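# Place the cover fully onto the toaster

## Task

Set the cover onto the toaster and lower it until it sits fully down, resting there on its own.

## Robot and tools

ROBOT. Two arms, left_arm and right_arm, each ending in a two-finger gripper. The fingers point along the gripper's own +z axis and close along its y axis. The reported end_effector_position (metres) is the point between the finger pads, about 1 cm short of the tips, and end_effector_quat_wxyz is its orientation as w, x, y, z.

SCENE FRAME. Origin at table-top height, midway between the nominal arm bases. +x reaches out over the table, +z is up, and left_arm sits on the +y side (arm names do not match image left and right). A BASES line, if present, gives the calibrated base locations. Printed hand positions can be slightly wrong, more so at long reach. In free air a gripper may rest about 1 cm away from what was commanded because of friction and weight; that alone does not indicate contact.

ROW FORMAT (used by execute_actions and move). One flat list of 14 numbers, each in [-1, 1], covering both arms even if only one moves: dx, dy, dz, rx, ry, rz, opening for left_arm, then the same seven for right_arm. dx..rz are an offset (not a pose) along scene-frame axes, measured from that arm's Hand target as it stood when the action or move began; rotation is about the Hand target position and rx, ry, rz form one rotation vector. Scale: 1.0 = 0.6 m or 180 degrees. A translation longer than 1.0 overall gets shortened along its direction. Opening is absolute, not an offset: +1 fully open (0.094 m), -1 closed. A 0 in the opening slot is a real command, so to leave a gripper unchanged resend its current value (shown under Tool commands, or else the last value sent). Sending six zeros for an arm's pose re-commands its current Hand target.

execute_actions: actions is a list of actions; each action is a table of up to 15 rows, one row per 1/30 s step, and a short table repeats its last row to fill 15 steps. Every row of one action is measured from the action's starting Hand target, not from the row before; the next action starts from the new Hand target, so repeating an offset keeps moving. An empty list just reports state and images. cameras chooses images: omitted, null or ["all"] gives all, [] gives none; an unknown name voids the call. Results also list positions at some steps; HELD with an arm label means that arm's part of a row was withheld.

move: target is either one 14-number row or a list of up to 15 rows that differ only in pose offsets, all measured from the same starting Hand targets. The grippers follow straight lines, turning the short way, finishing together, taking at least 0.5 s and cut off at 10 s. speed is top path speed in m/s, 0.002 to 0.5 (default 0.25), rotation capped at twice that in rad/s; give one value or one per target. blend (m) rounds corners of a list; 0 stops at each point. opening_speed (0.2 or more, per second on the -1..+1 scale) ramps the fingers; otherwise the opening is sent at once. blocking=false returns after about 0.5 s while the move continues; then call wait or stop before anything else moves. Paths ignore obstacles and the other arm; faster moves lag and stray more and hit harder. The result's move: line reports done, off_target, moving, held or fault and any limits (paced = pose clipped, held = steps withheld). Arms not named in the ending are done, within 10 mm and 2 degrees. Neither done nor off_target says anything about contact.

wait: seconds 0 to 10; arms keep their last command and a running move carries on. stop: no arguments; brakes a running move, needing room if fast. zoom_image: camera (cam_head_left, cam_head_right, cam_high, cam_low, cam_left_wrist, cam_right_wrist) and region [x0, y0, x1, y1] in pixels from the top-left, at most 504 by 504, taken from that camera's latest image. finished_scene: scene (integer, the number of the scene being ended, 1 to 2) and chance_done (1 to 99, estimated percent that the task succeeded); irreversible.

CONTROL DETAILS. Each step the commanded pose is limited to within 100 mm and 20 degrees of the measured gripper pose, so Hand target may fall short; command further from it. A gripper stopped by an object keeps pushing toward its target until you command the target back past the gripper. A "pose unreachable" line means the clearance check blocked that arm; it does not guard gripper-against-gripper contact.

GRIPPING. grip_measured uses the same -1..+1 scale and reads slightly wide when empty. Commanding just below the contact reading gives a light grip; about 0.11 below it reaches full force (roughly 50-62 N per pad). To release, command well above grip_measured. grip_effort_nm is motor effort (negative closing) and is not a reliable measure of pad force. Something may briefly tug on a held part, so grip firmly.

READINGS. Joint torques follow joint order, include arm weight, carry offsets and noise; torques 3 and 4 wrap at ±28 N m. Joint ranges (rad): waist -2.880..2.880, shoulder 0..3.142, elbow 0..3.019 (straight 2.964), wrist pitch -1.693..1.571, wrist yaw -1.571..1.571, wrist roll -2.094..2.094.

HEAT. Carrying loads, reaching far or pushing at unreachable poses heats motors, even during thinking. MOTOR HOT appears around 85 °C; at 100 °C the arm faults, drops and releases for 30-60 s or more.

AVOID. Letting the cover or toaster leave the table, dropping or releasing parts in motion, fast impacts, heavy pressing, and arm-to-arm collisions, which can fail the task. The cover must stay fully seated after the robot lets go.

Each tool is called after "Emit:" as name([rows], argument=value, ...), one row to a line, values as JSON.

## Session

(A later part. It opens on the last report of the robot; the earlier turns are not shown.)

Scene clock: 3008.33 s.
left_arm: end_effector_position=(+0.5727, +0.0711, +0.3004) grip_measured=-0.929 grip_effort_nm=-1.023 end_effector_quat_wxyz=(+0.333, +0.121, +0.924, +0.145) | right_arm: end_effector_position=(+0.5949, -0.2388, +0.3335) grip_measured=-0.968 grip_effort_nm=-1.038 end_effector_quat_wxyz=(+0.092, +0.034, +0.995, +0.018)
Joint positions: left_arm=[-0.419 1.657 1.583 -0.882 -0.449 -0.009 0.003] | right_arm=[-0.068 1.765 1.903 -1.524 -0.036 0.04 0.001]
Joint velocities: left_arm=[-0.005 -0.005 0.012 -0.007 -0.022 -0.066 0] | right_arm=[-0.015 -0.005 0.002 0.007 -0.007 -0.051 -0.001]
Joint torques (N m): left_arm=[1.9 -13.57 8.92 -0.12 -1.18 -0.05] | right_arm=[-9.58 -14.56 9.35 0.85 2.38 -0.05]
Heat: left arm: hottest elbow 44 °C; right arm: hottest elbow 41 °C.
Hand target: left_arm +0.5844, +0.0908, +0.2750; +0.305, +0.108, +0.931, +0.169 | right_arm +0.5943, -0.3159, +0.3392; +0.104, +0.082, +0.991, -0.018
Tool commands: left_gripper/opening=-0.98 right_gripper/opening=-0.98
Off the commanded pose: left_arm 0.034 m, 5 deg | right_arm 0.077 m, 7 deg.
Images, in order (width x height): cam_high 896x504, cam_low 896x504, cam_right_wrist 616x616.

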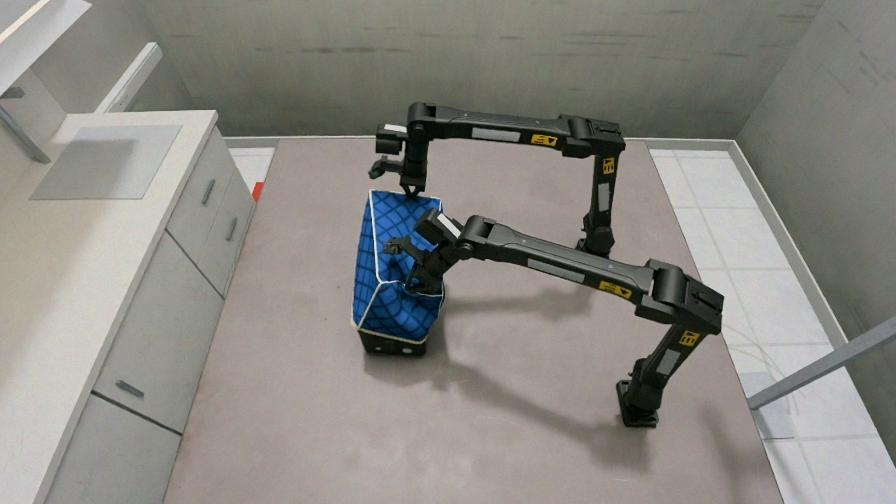

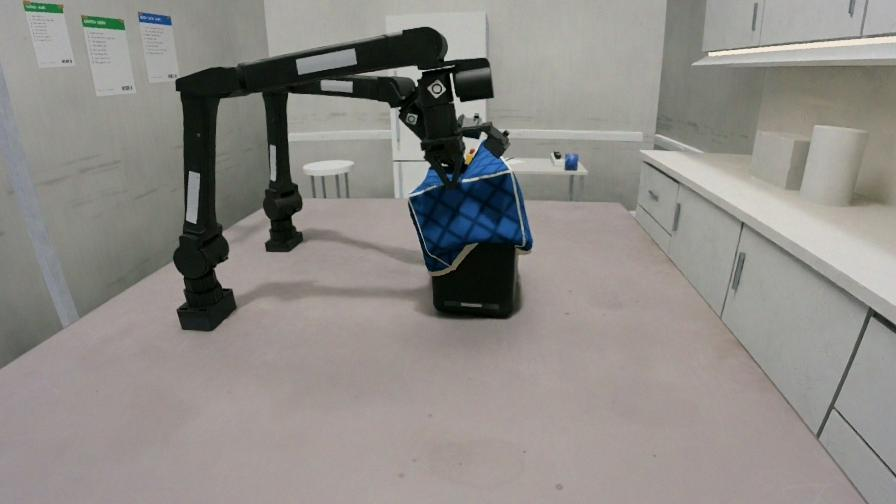

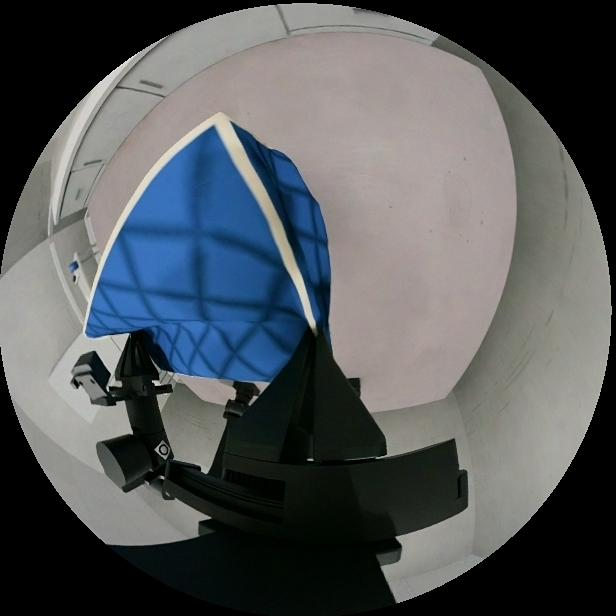

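Emit:
move([
  [0,-0.02,-0.03,0,0,0,-0.98,0.06,-0.02,0.16,0,0,0,-0.98],
  [0,-0.06,-0.03,0,0,0,-0.98,0.1,-0.09,0.16,0,0,-0.1,-0.98],
], speed=0.1, cameras=["cam_low","cam_high","cam_right_wrist"])

Emit:
zoom_image(camera="cam_low", region=[330, 110, 600, 300])

Scene clock: 3017.17 s.
left_arm: end_effector_position=(+0.5726, +0.0383, +0.2979) grip_measured=-0.929 grip_effort_nm=-1.023 end_effector_quat_wxyz=(+0.344, +0.114, +0.921, +0.142) | right_arm: end_effector_position=(+0.6411, -0.2614, +0.3802) grip_measured=-0.968 grip_effort_nm=-1.038 end_effector_quat_wxyz=(+0.113, +0.160, +0.981, +0.004)
Joint positions: left_arm=[-0.474 1.687 1.609 -0.876 -0.483 -0.066 0.003] | right_arm=[-0.087 1.922 2.252 -1.676 0.017 0.271 0.001]
Joint velocities: left_arm=[-0.015 -0.024 -0.002 -0.007 0.022 -0.081 0.001] | right_arm=[-0.005 -0.015 -0.002 -0.002 -0.022 -0.051 0]
Joint torques (N m): left_arm=[2.26 -12.92 8.16 -0.25 -1 -0.05] | right_arm=[-10.34 -15.33 18.28 0.42 2.49 0.49]
Heat: left arm: hottest elbow 43 °C; right arm: hottest elbow 41 °C.
Hand target: left_arm +0.5844, +0.0554, +0.2565; +0.304, +0.108, +0.931, +0.169 | right_arm +0.6530, -0.3504, +0.4247; +0.100, +0.236, +0.966, -0.034
Off the commanded pose: left_arm 0.046 m, 6 deg | right_arm 0.122 m, 10 deg; position clipped.
joint sent to its limit (right arm) — joint 4 (wrist pitch), lower limit. The joint targets are off in position and orientation.
move: off_target (left_arm, right_arm); limits=paced
Images, in order (width x height): cam_high 896x504, cam_low 896x504, cam_right_wrist 616x616.

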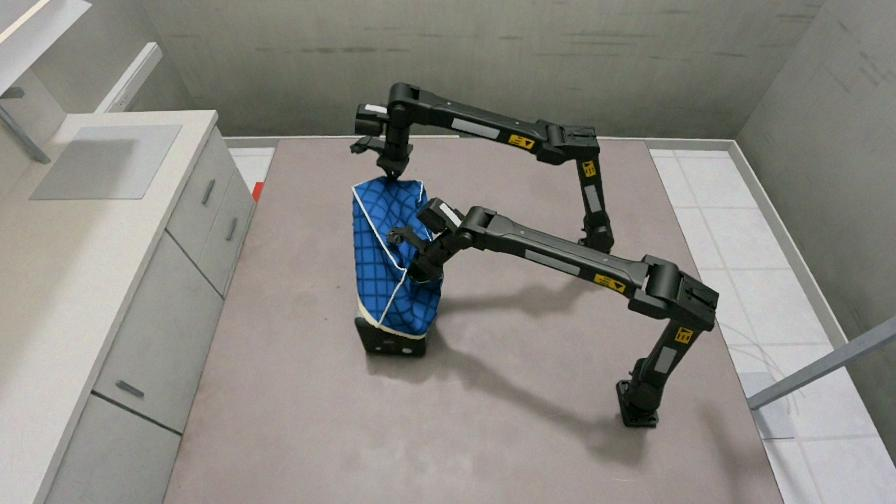

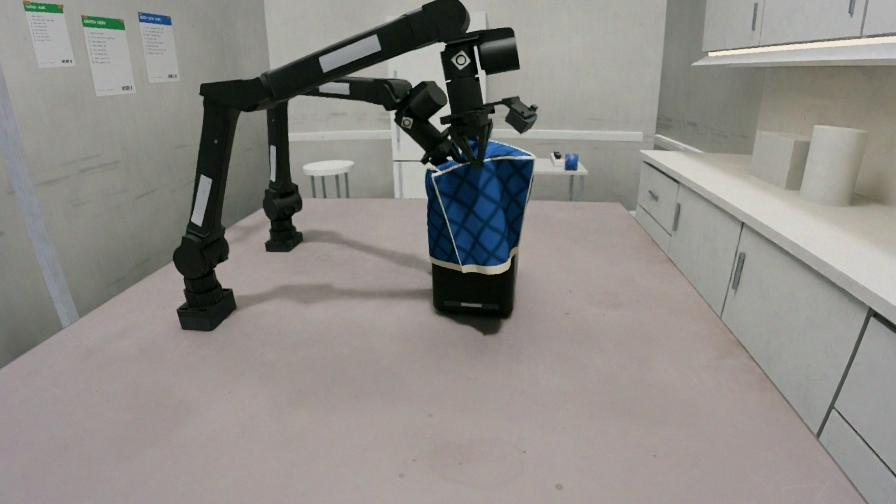

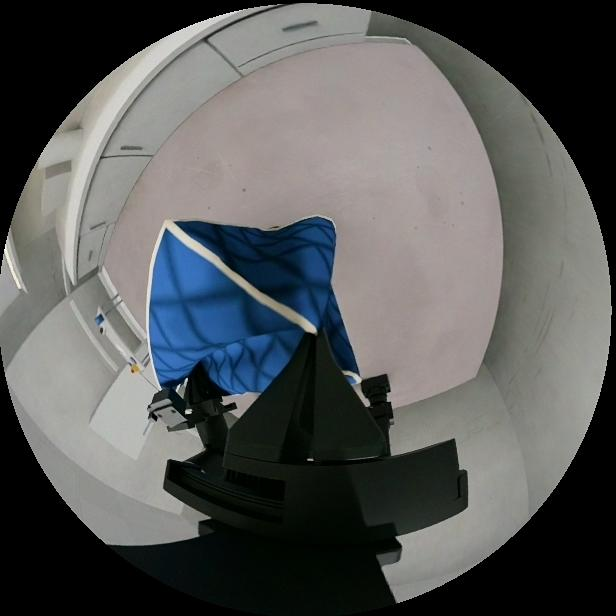

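Scaled by 1.867.

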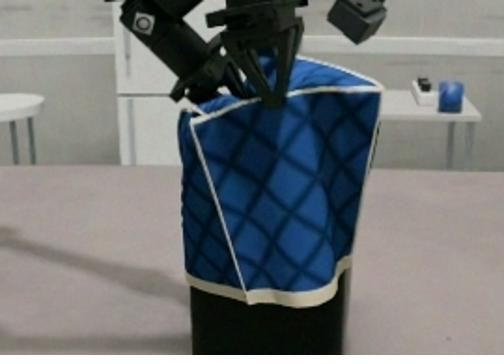

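Emit:
execute_actions(actions=[])

Emit:
zoom_image(camera="cam_high", region=[330, 160, 480, 370])

Scene clock: 3023.63 s.
left_arm: end_effector_position=(+0.5726, +0.0382, +0.2976) grip_measured=-0.929 grip_effort_nm=-1.023 end_effector_quat_wxyz=(+0.344, +0.114, +0.921, +0.142) | right_arm: end_effector_position=(+0.6413, -0.2614, +0.3801) grip_measured=-0.968 grip_effort_nm=-1.043 end_effector_quat_wxyz=(+0.113, +0.160, +0.981, +0.004)
Joint positions: left_arm=[-0.474 1.688 1.609 -0.876 -0.483 -0.066 0.003] | right_arm=[-0.087 1.922 2.252 -1.676 0.017 0.272 0.001]
Joint velocities: left_arm=[-0.005 -0.005 -0.007 -0.017 0.037 -0.022 0.001] | right_arm=[-0.005 -0.024 0.022 0.007 -0.007 -0.125 0.001]
Joint torques (N m): left_arm=[1.79 -12.81 8.18 -0.32 -0.97 -0.04] | right_arm=[-10.23 -15.5 18.29 0.43 2.48 0.45]
Heat: left arm: hottest elbow 43 °C; right arm: hottest elbow 42 °C.
Hand target: left_arm +0.5844, +0.0554, +0.2563; +0.304, +0.108, +0.931, +0.169 | right_arm +0.6530, -0.3504, +0.4247; +0.100, +0.236, +0.966, -0.034
Tool commands: left_gripper/opening=-0.98 right_gripper/opening=-0.98
Off the commanded pose: left_arm 0.045 m, 6 deg | right_arm 0.122 m, 10 deg; position clipped.

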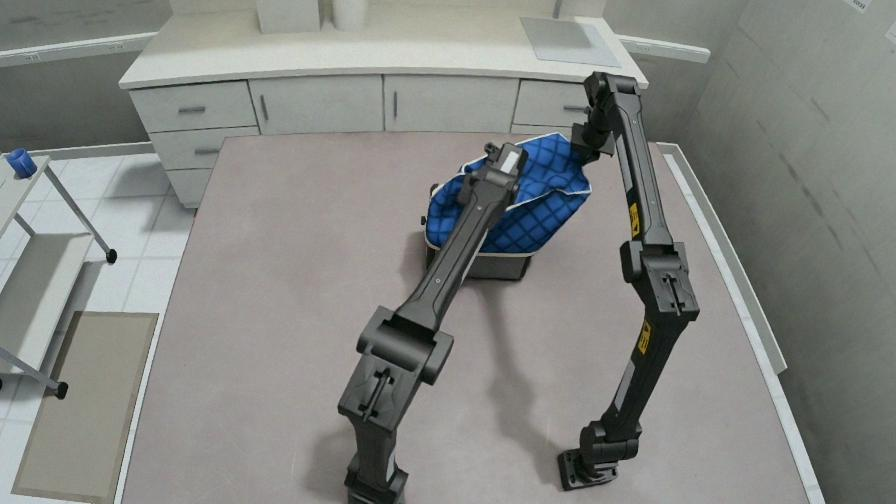

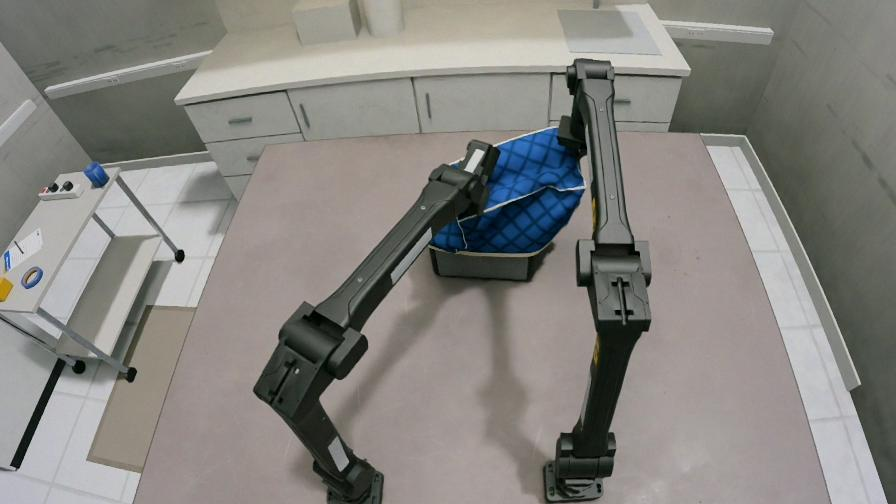

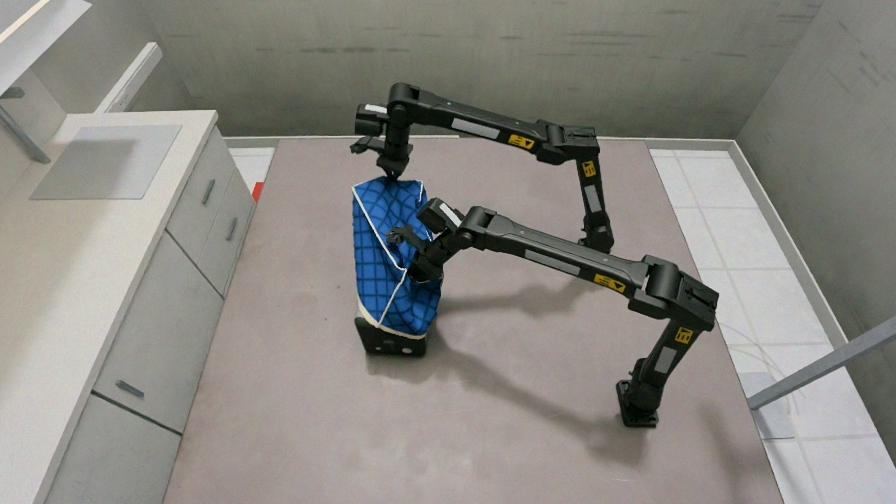

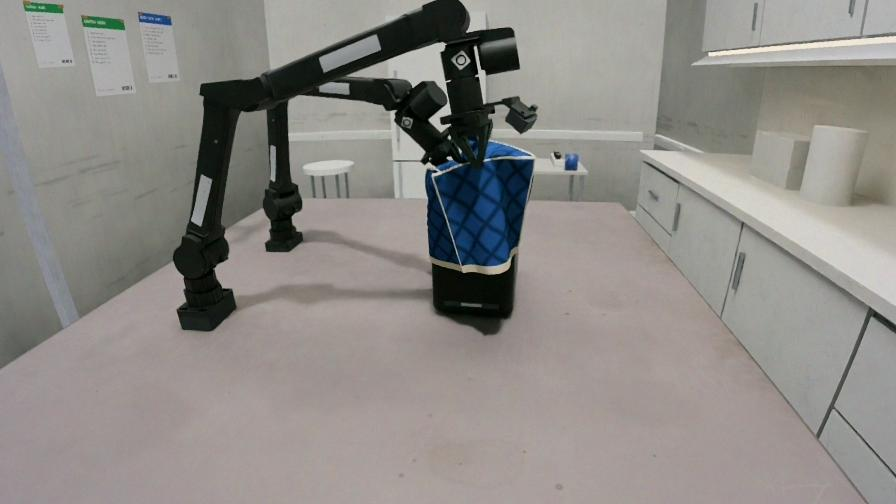

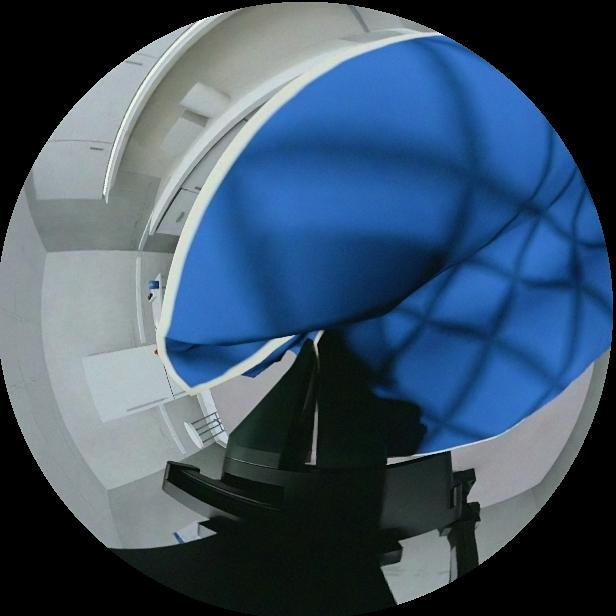

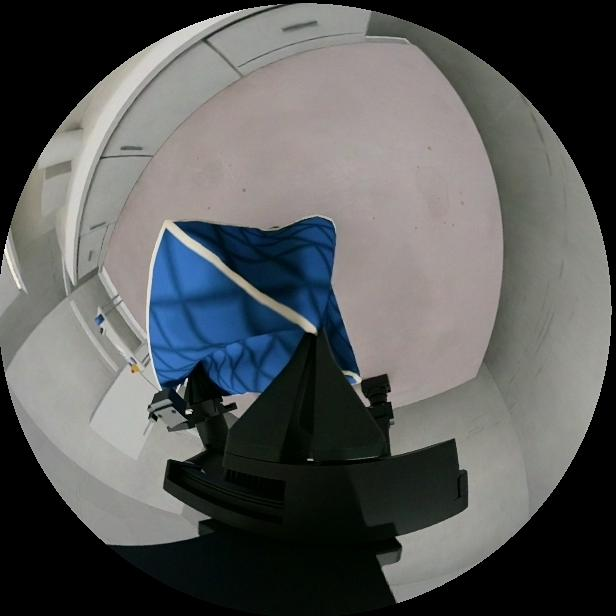

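Scaled by 2.400.

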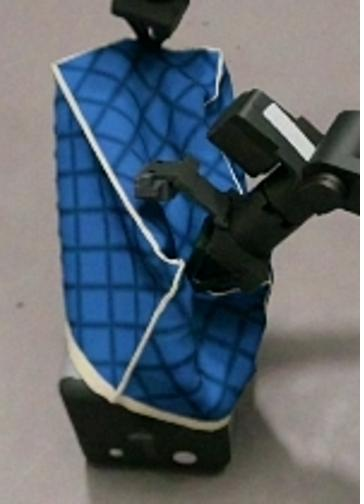

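Emit:
move([
  [0.02,0.02,0,0,0,0,-0.98,-0.03,0.1,-0.2,0,0,0.04,-0.98],
  [0.02,0.12,-0.05,0,0,0,-0.98,-0.06,0.2,-0.36,0,0,0.1,-0.98],
], speed=0.1, cameras=["cam_low","cam_high","cam_head_left"])

Emit:
zoom_image(camera="cam_high", region=[330, 160, 480, 370])

Scene clock: 3032.57 s.
left_arm: end_effector_position=(+0.5791, +0.0723, +0.2501) grip_measured=-0.929 grip_effort_nm=-1.023 end_effector_quat_wxyz=(+0.324, +0.142, +0.925, +0.142) | right_arm: end_effector_position=(+0.6191, -0.2213, +0.2150) grip_measured=-0.968 grip_effort_nm=-1.038 end_effector_quat_wxyz=(+0.108, +0.085, +0.991, -0.008)
Joint positions: left_arm=[-0.406 1.69 1.501 -0.773 -0.418 0.037 0.003] | right_arm=[-0.017 1.816 1.66 -1.201 0.038 0.187 0.001]
Joint velocities: left_arm=[-0.005 -0.015 -0.012 -0.002 -0.081 -0.022 0.001] | right_arm=[-0.005 -0.024 -0.002 0.002 -0.007 -0.11 0]
Joint torques (N m): left_arm=[5.89 -16.38 6.53 1.36 -0.97 0.09] | right_arm=[-1.67 -15.03 7.32 0.7 0.55 -0.05]
Heat: left arm: hottest elbow 43 °C; right arm: hottest elbow 43 °C.
Hand target: left_arm +0.5964, +0.1275, +0.2275; +0.305, +0.108, +0.931, +0.169 | right_arm +0.6136, -0.2291, +0.2093; +0.104, +0.083, +0.991, -0.016
Off the commanded pose: left_arm 0.062 m, 6 deg | right_arm 0.011 m, 1 deg.
move: off_target (left_arm, right_arm)
Images, in order (width x height): cam_head_left 896x504, cam_high 896x504, cam_low 896x504.

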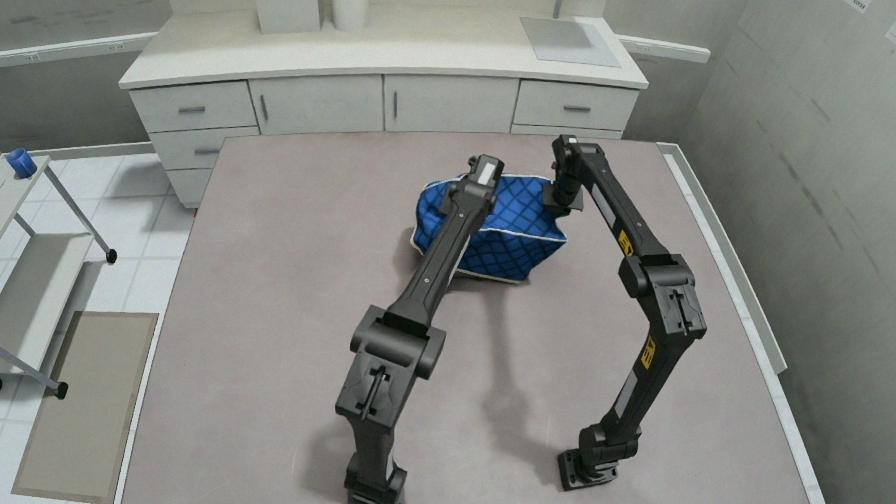

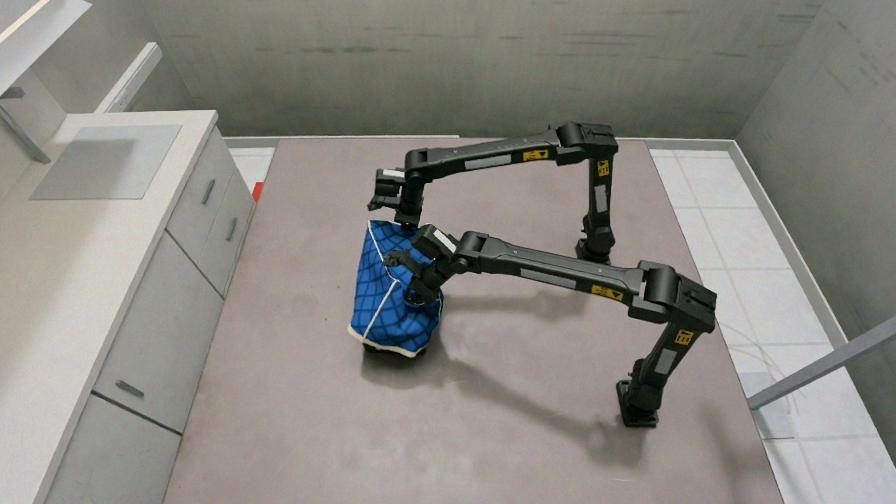

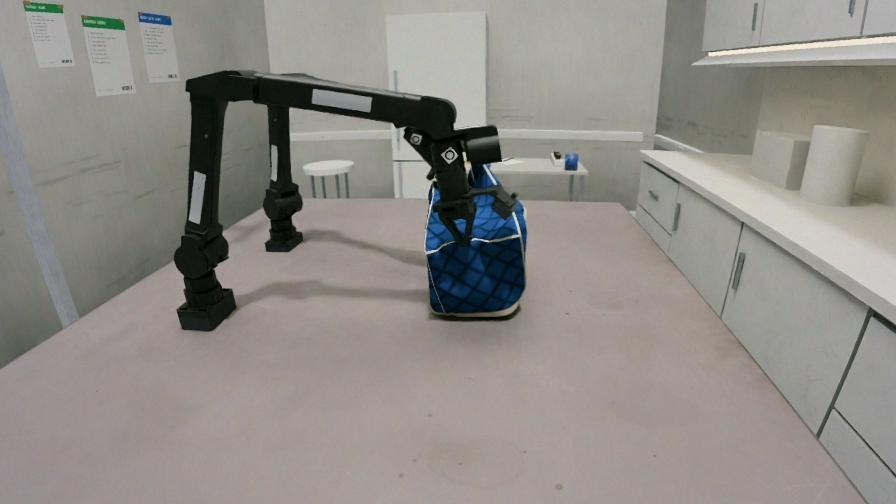

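Scaled by 2.400.

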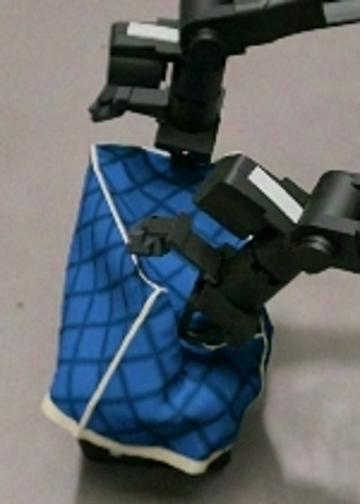

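Great. Bring right to y −.15, left to +.15, x≈.62.

Emit:
move([
  [0.03,0.08,-0.01,0,0,0,-0.98,0.01,0.12,-0.03,0,0,0,-0.98],
  [0.06,0.1,-0.09,0,0,0,-0.98,0.02,0.13,-0.04,0,0,0,-0.98],
], speed=0.12, cameras=["cam_low","cam_high","cam_head_left"])

Emit:
zoom_image(camera="cam_high", region=[330, 160, 480, 370])

Scene clock: 3036.97 s.
left_arm: end_effector_position=(+0.6076, +0.1179, +0.2322) grip_measured=-0.929 grip_effort_nm=-1.028 end_effector_quat_wxyz=(+0.348, +0.144, +0.917, +0.132) | right_arm: end_effector_position=(+0.6219, -0.1732, +0.2182) grip_measured=-0.969 grip_effort_nm=-1.043 end_effector_quat_wxyz=(+0.124, +0.091, +0.988, -0.017)
Joint positions: left_arm=[-0.307 1.701 1.444 -0.618 -0.343 0.135 0.003] | right_arm=[0.073 1.814 1.66 -1.18 0.083 0.285 0.001]
Joint velocities: left_arm=[0.005 0.005 0.032 -0.022 0.037 -0.066 0] | right_arm=[-0.005 -0.015 -0.017 -0.012 0.022 -0.007 0]
Joint torques (N m): left_arm=[7.36 -11.58 6.56 1.65 -1.16 0.16] | right_arm=[1.67 -11.34 8.62 1.14 -0.22 0.31]
Heat: left arm: hottest elbow 43 °C; right arm: hottest elbow 43 °C.
Hand target: left_arm +0.6325, +0.1879, +0.1751; +0.305, +0.108, +0.931, +0.169 | right_arm +0.6249, -0.1502, +0.1853; +0.104, +0.083, +0.991, -0.013
Off the commanded pose: left_arm 0.094 m, 8 deg | right_arm 0.040 m, 3 deg.
move: off_target (left_arm, right_arm)
Images, in order (width x height): cam_head_left 896x504, cam_high 896x504, cam_low 896x504.

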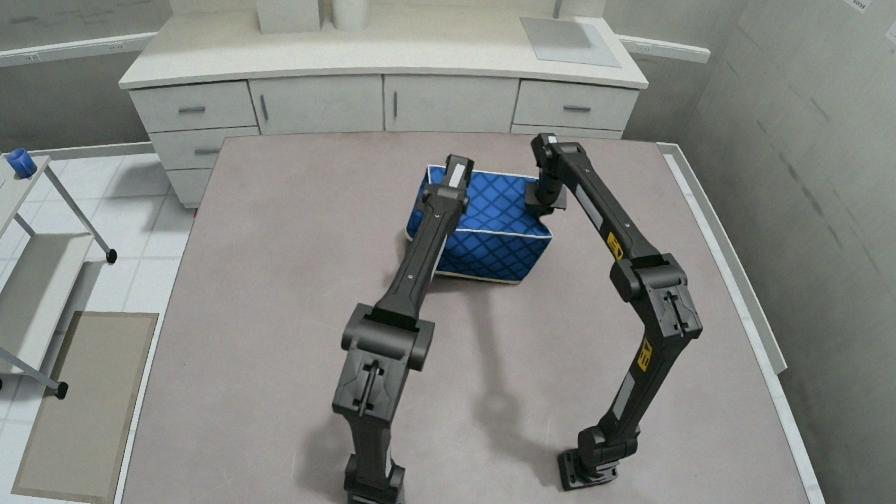

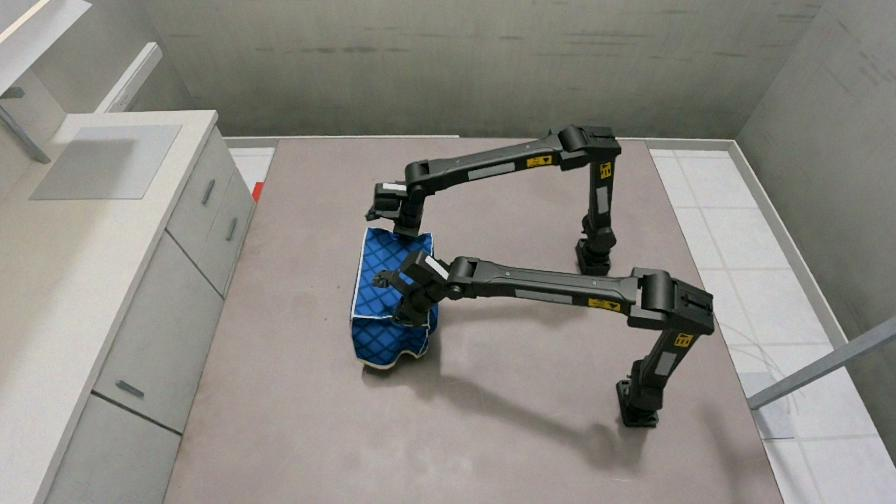

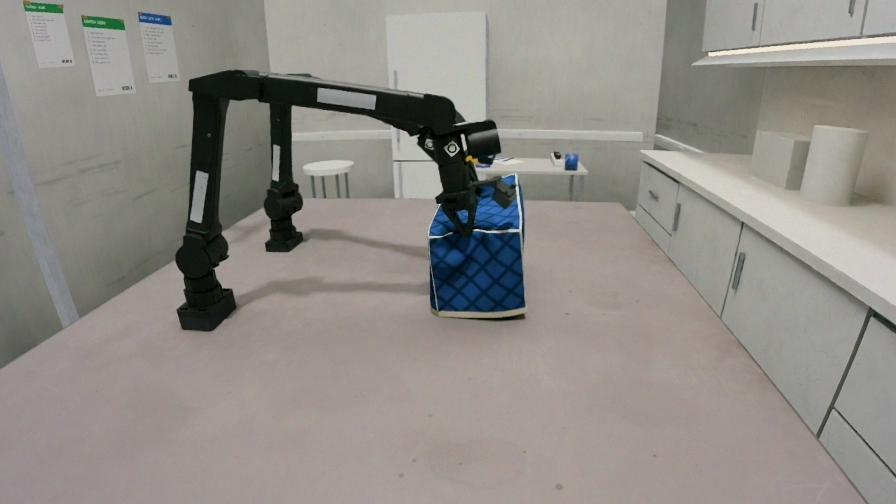

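Scaled by 2.400.

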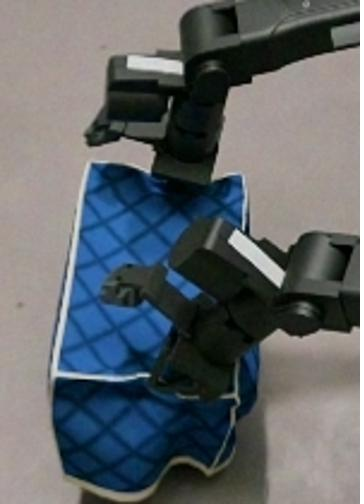

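Beautiful. Left +y a bit more, down a bit.

Emit:
move(target=[0.04,0.06,-0.03,0,0,0,-0.98,0.01,0.01,0,0,0,0,-0.98], speed=0.12, cameras=[])

Emit:
move(target=[0,0,0,0,0,0,0,0,0,0,0,0,0,0], opening_speed=0.6, cameras=["cam_low","cam_high","cam_head_left"])

Emit:
zoom_image(camera="cam_high", region=[330, 160, 480, 400])

Scene clock: 3043.63 s.
left_arm: end_effector_position=(+0.6093, +0.1202, +0.2267) grip_measured=-0.929 grip_effort_nm=-1.023 end_effector_quat_wxyz=(+0.346, +0.149, +0.917, +0.127) | right_arm: end_effector_position=(+0.6219, -0.1730, +0.2183) grip_measured=-0.969 grip_effort_nm=-1.028 end_effector_quat_wxyz=(+0.125, +0.095, +0.987, -0.019)
Joint positions: left_arm=[-0.298 1.706 1.438 -0.608 -0.325 0.148 0.003] | right_arm=[0.075 1.814 1.66 -1.18 0.087 0.293 0.001]
Joint velocities: left_arm=[-0.005 -0.005 0.007 -0.007 0.037 -0.066 0] | right_arm=[-0.005 -0.005 -0.002 0.007 -0.037 0.007 0]
Joint torques (N m): left_arm=[8.41 -10.64 8.62 1.31 -1.35 0.2] | right_arm=[2.2 -10.11 10.65 0.87 -0.33 0.33]
Heat: left arm: hottest elbow 42 °C; right arm: hottest elbow 42 °C.
Hand target: left_arm +0.6446, +0.1979, +0.1752; +0.306, +0.108, +0.931, +0.169 | right_arm +0.6309, -0.1444, +0.1852; +0.104, +0.083, +0.991, -0.013
Off the commanded pose: left_arm 0.134 m, 8 deg; position clipped | right_arm 0.045 m, 3 deg.
move: off_target (left_arm, right_arm); limits=paced
No camera images: "cameras" was empty.

Scene clock: 3045.63 s.
left_arm: end_effector_position=(+0.6385, +0.2008, +0.1668) grip_measured=-0.002 grip_effort_nm=0.105 end_effector_quat_wxyz=(+0.301, +0.104, +0.933, +0.167) | right_arm: end_effector_position=(+0.6206, -0.1909, +0.2187) grip_measured=-0.005 grip_effort_nm=0.208 end_effector_quat_wxyz=(+0.123, +0.107, +0.986, -0.037)
Joint positions: left_arm=[-0.178 1.826 1.465 -0.59 -0.355 0.164 0.047] | right_arm=[0.055 1.813 1.66 -1.191 0.121 0.294 0.047]
Joint velocities: left_arm=[0.005 -0.005 -0.007 -0.007 -0.11 -0.051 0.001] | right_arm=[-0.005 -0.005 -0.007 -0.002 0.022 0.037 0]
Joint torques (N m): left_arm=[-0.85 -20.07 9.32 0.55 -0.26 0.12] | right_arm=[3.66 -10.23 10.24 1.24 -1.6 0.31]
Heat: left arm: hottest elbow 42 °C; right arm: hottest elbow 42 °C.
Hand target: left_arm +0.6446, +0.1979, +0.1754; +0.306, +0.108, +0.931, +0.169 | right_arm +0.6310, -0.1443, +0.1852; +0.104, +0.083, +0.991, -0.013
Off the commanded pose: left_arm 0.011 m, 1 deg | right_arm 0.058 m, 4 deg.
move: off_target (left_arm, right_arm)
Images, in order (width x height): cam_head_left 896x504, cam_high 896x504, cam_low 896x504.

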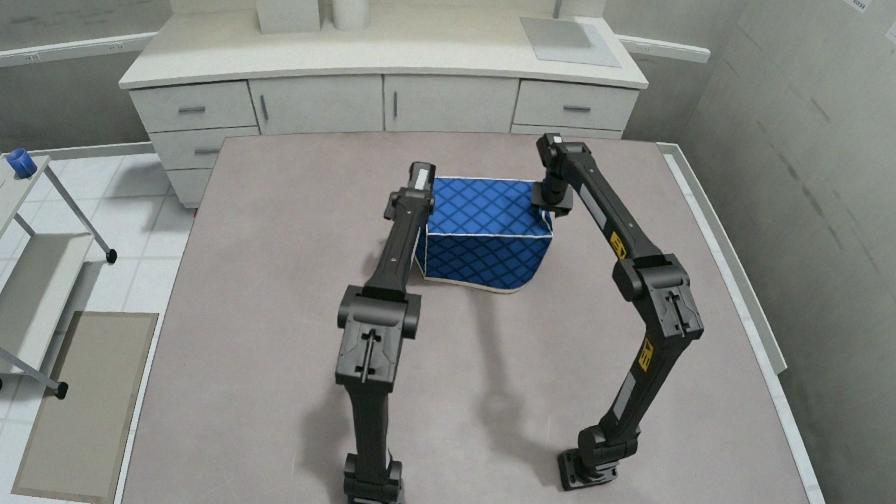

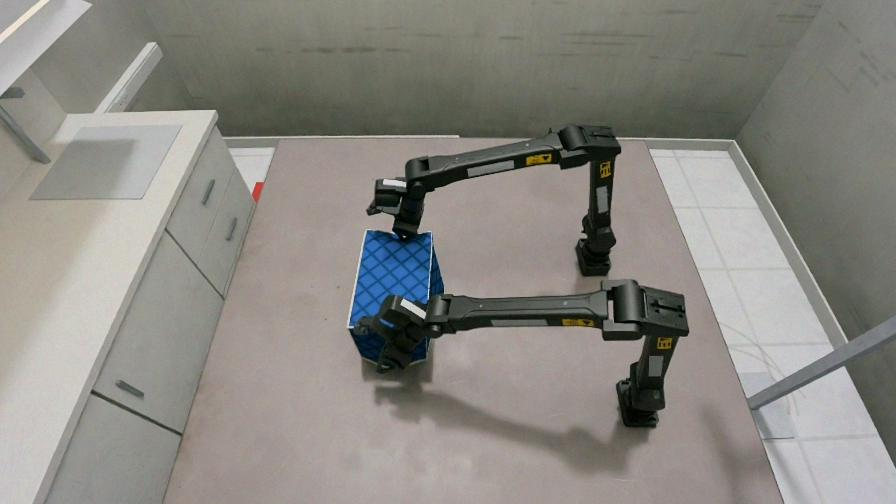

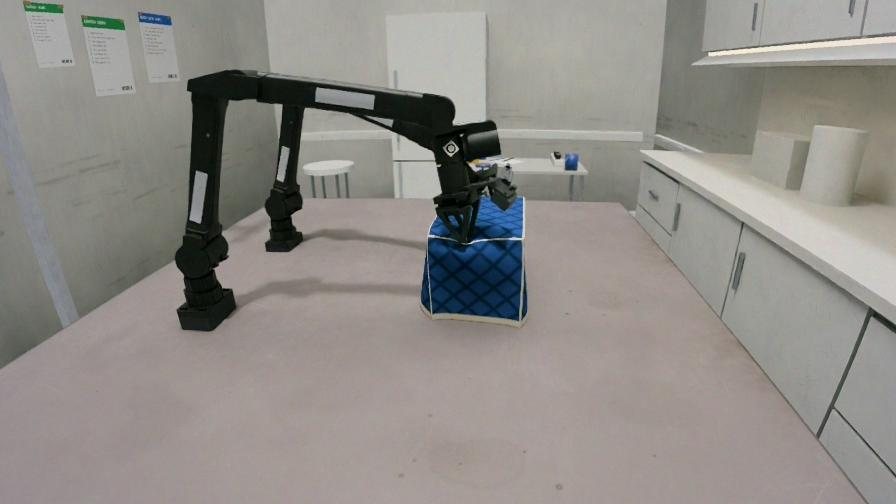

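Scaled by 2.100.

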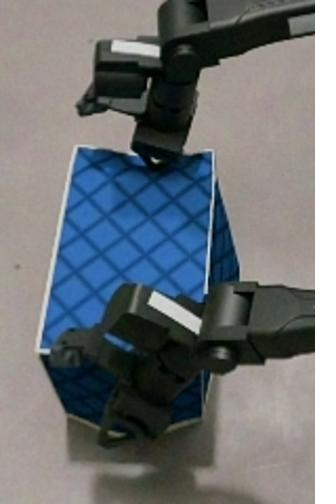

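Superb. Raise both, retract, view.

Emit:
move([
  [0,0.03,0.15,0,0,0,0.3,-0.02,-0.08,0.2,0,0,0,0.3],
  [-0.3,0.1,0.3,0,0,0,0.3,-0.3,-0.1,0.3,0,0,0,0.3],
], cameras=["cam_low","cam_high","cam_head_left","cam_left_wrist"])

Emit:
zoom_image(camera="cam_high", region=[330, 160, 480, 400])

Emit:
zoom_image(camera="cam_head_left", region=[390, 140, 590, 310])

Emit:
zoom_image(camera="cam_low", region=[380, 160, 580, 350])

Scene clock: 3052.27 s.
left_arm: end_effector_position=(+0.4669, +0.2467, +0.3507) grip_measured=+0.298 grip_effort_nm=0.100 end_effector_quat_wxyz=(+0.307, +0.111, +0.930, +0.166) | right_arm: end_effector_position=(+0.4597, -0.1995, +0.3694) grip_measured=+0.298 grip_effort_nm=0.095 end_effector_quat_wxyz=(+0.108, +0.085, +0.990, -0.015)
Joint positions: left_arm=[-0.137 1.279 1.315 -0.959 -0.325 0.214 0.061] | right_arm=[0.048 1.395 1.555 -1.523 0.065 0.249 0.061]
Joint velocities: left_arm=[-0.024 -0.015 -0.007 -0.012 -0.022 -0.022 -0.001] | right_arm=[-0.015 -0.015 0.007 0.007 -0.051 -0.022 0]
Joint torques (N m): left_arm=[1.38 -11.93 8.44 0.59 -0.01 0.12] | right_arm=[-2.08 -9.76 8.38 0.25 -0.06 -0.06]
Heat: left arm: hottest elbow 42 °C; right arm: hottest elbow 42 °C.
Hand target: left_arm +0.4651, +0.2544, +0.3550; +0.306, +0.108, +0.931, +0.169 | right_arm +0.4541, -0.2050, +0.3685; +0.104, +0.083, +0.991, -0.015
Off the commanded pose: left_arm 0.012 m, 0 deg | right_arm 0.011 m, 1 deg.
move: off_target (left_arm, right_arm)
Images, in order (width x height): cam_head_left 896x504, cam_high 896x504, cam_low 896x504, cam_left_wrist 616x616.

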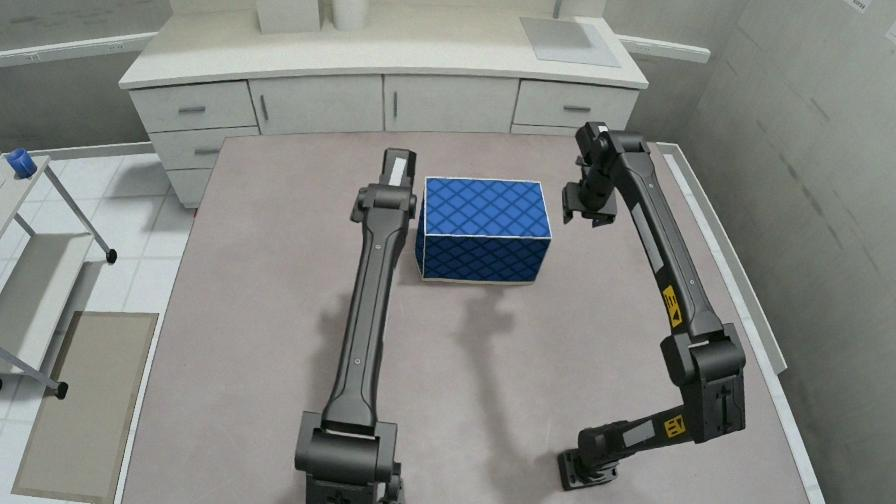

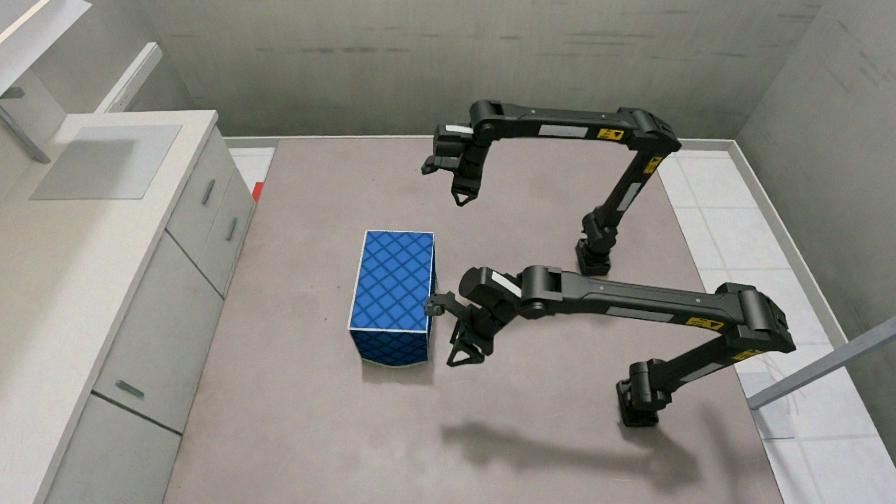

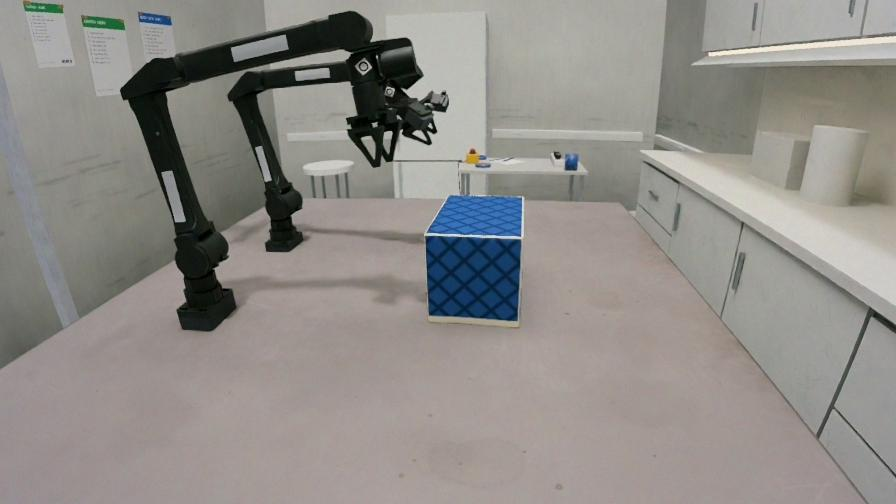

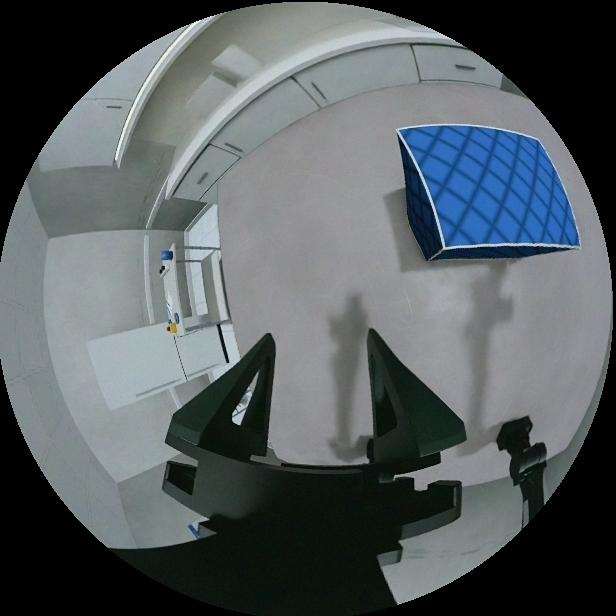

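Scaled by 2.100.

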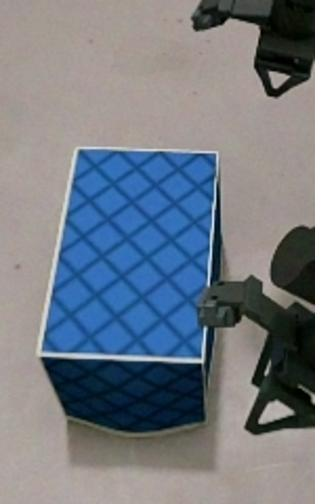

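Scaled by 2.520.

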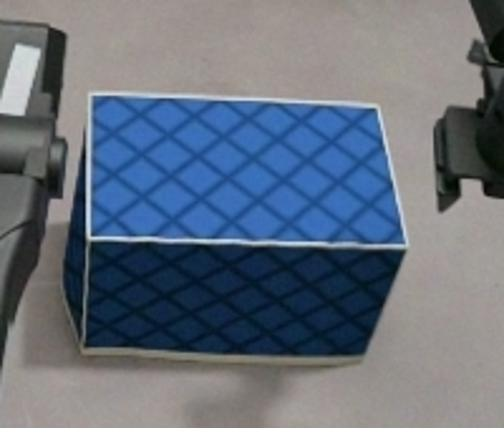

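Scaled by 2.520.

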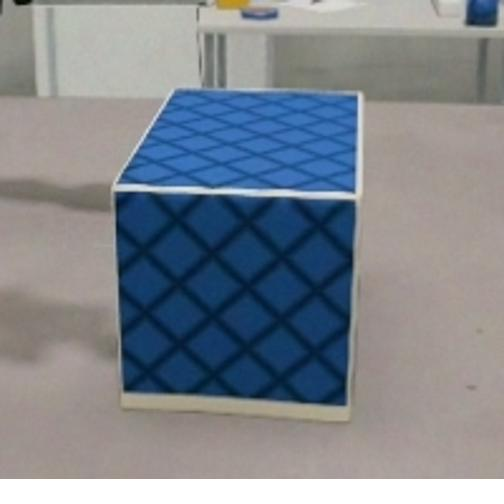

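Emit:
finished_scene(scene=1, chance_done=88)

The scene is finished: the task was done.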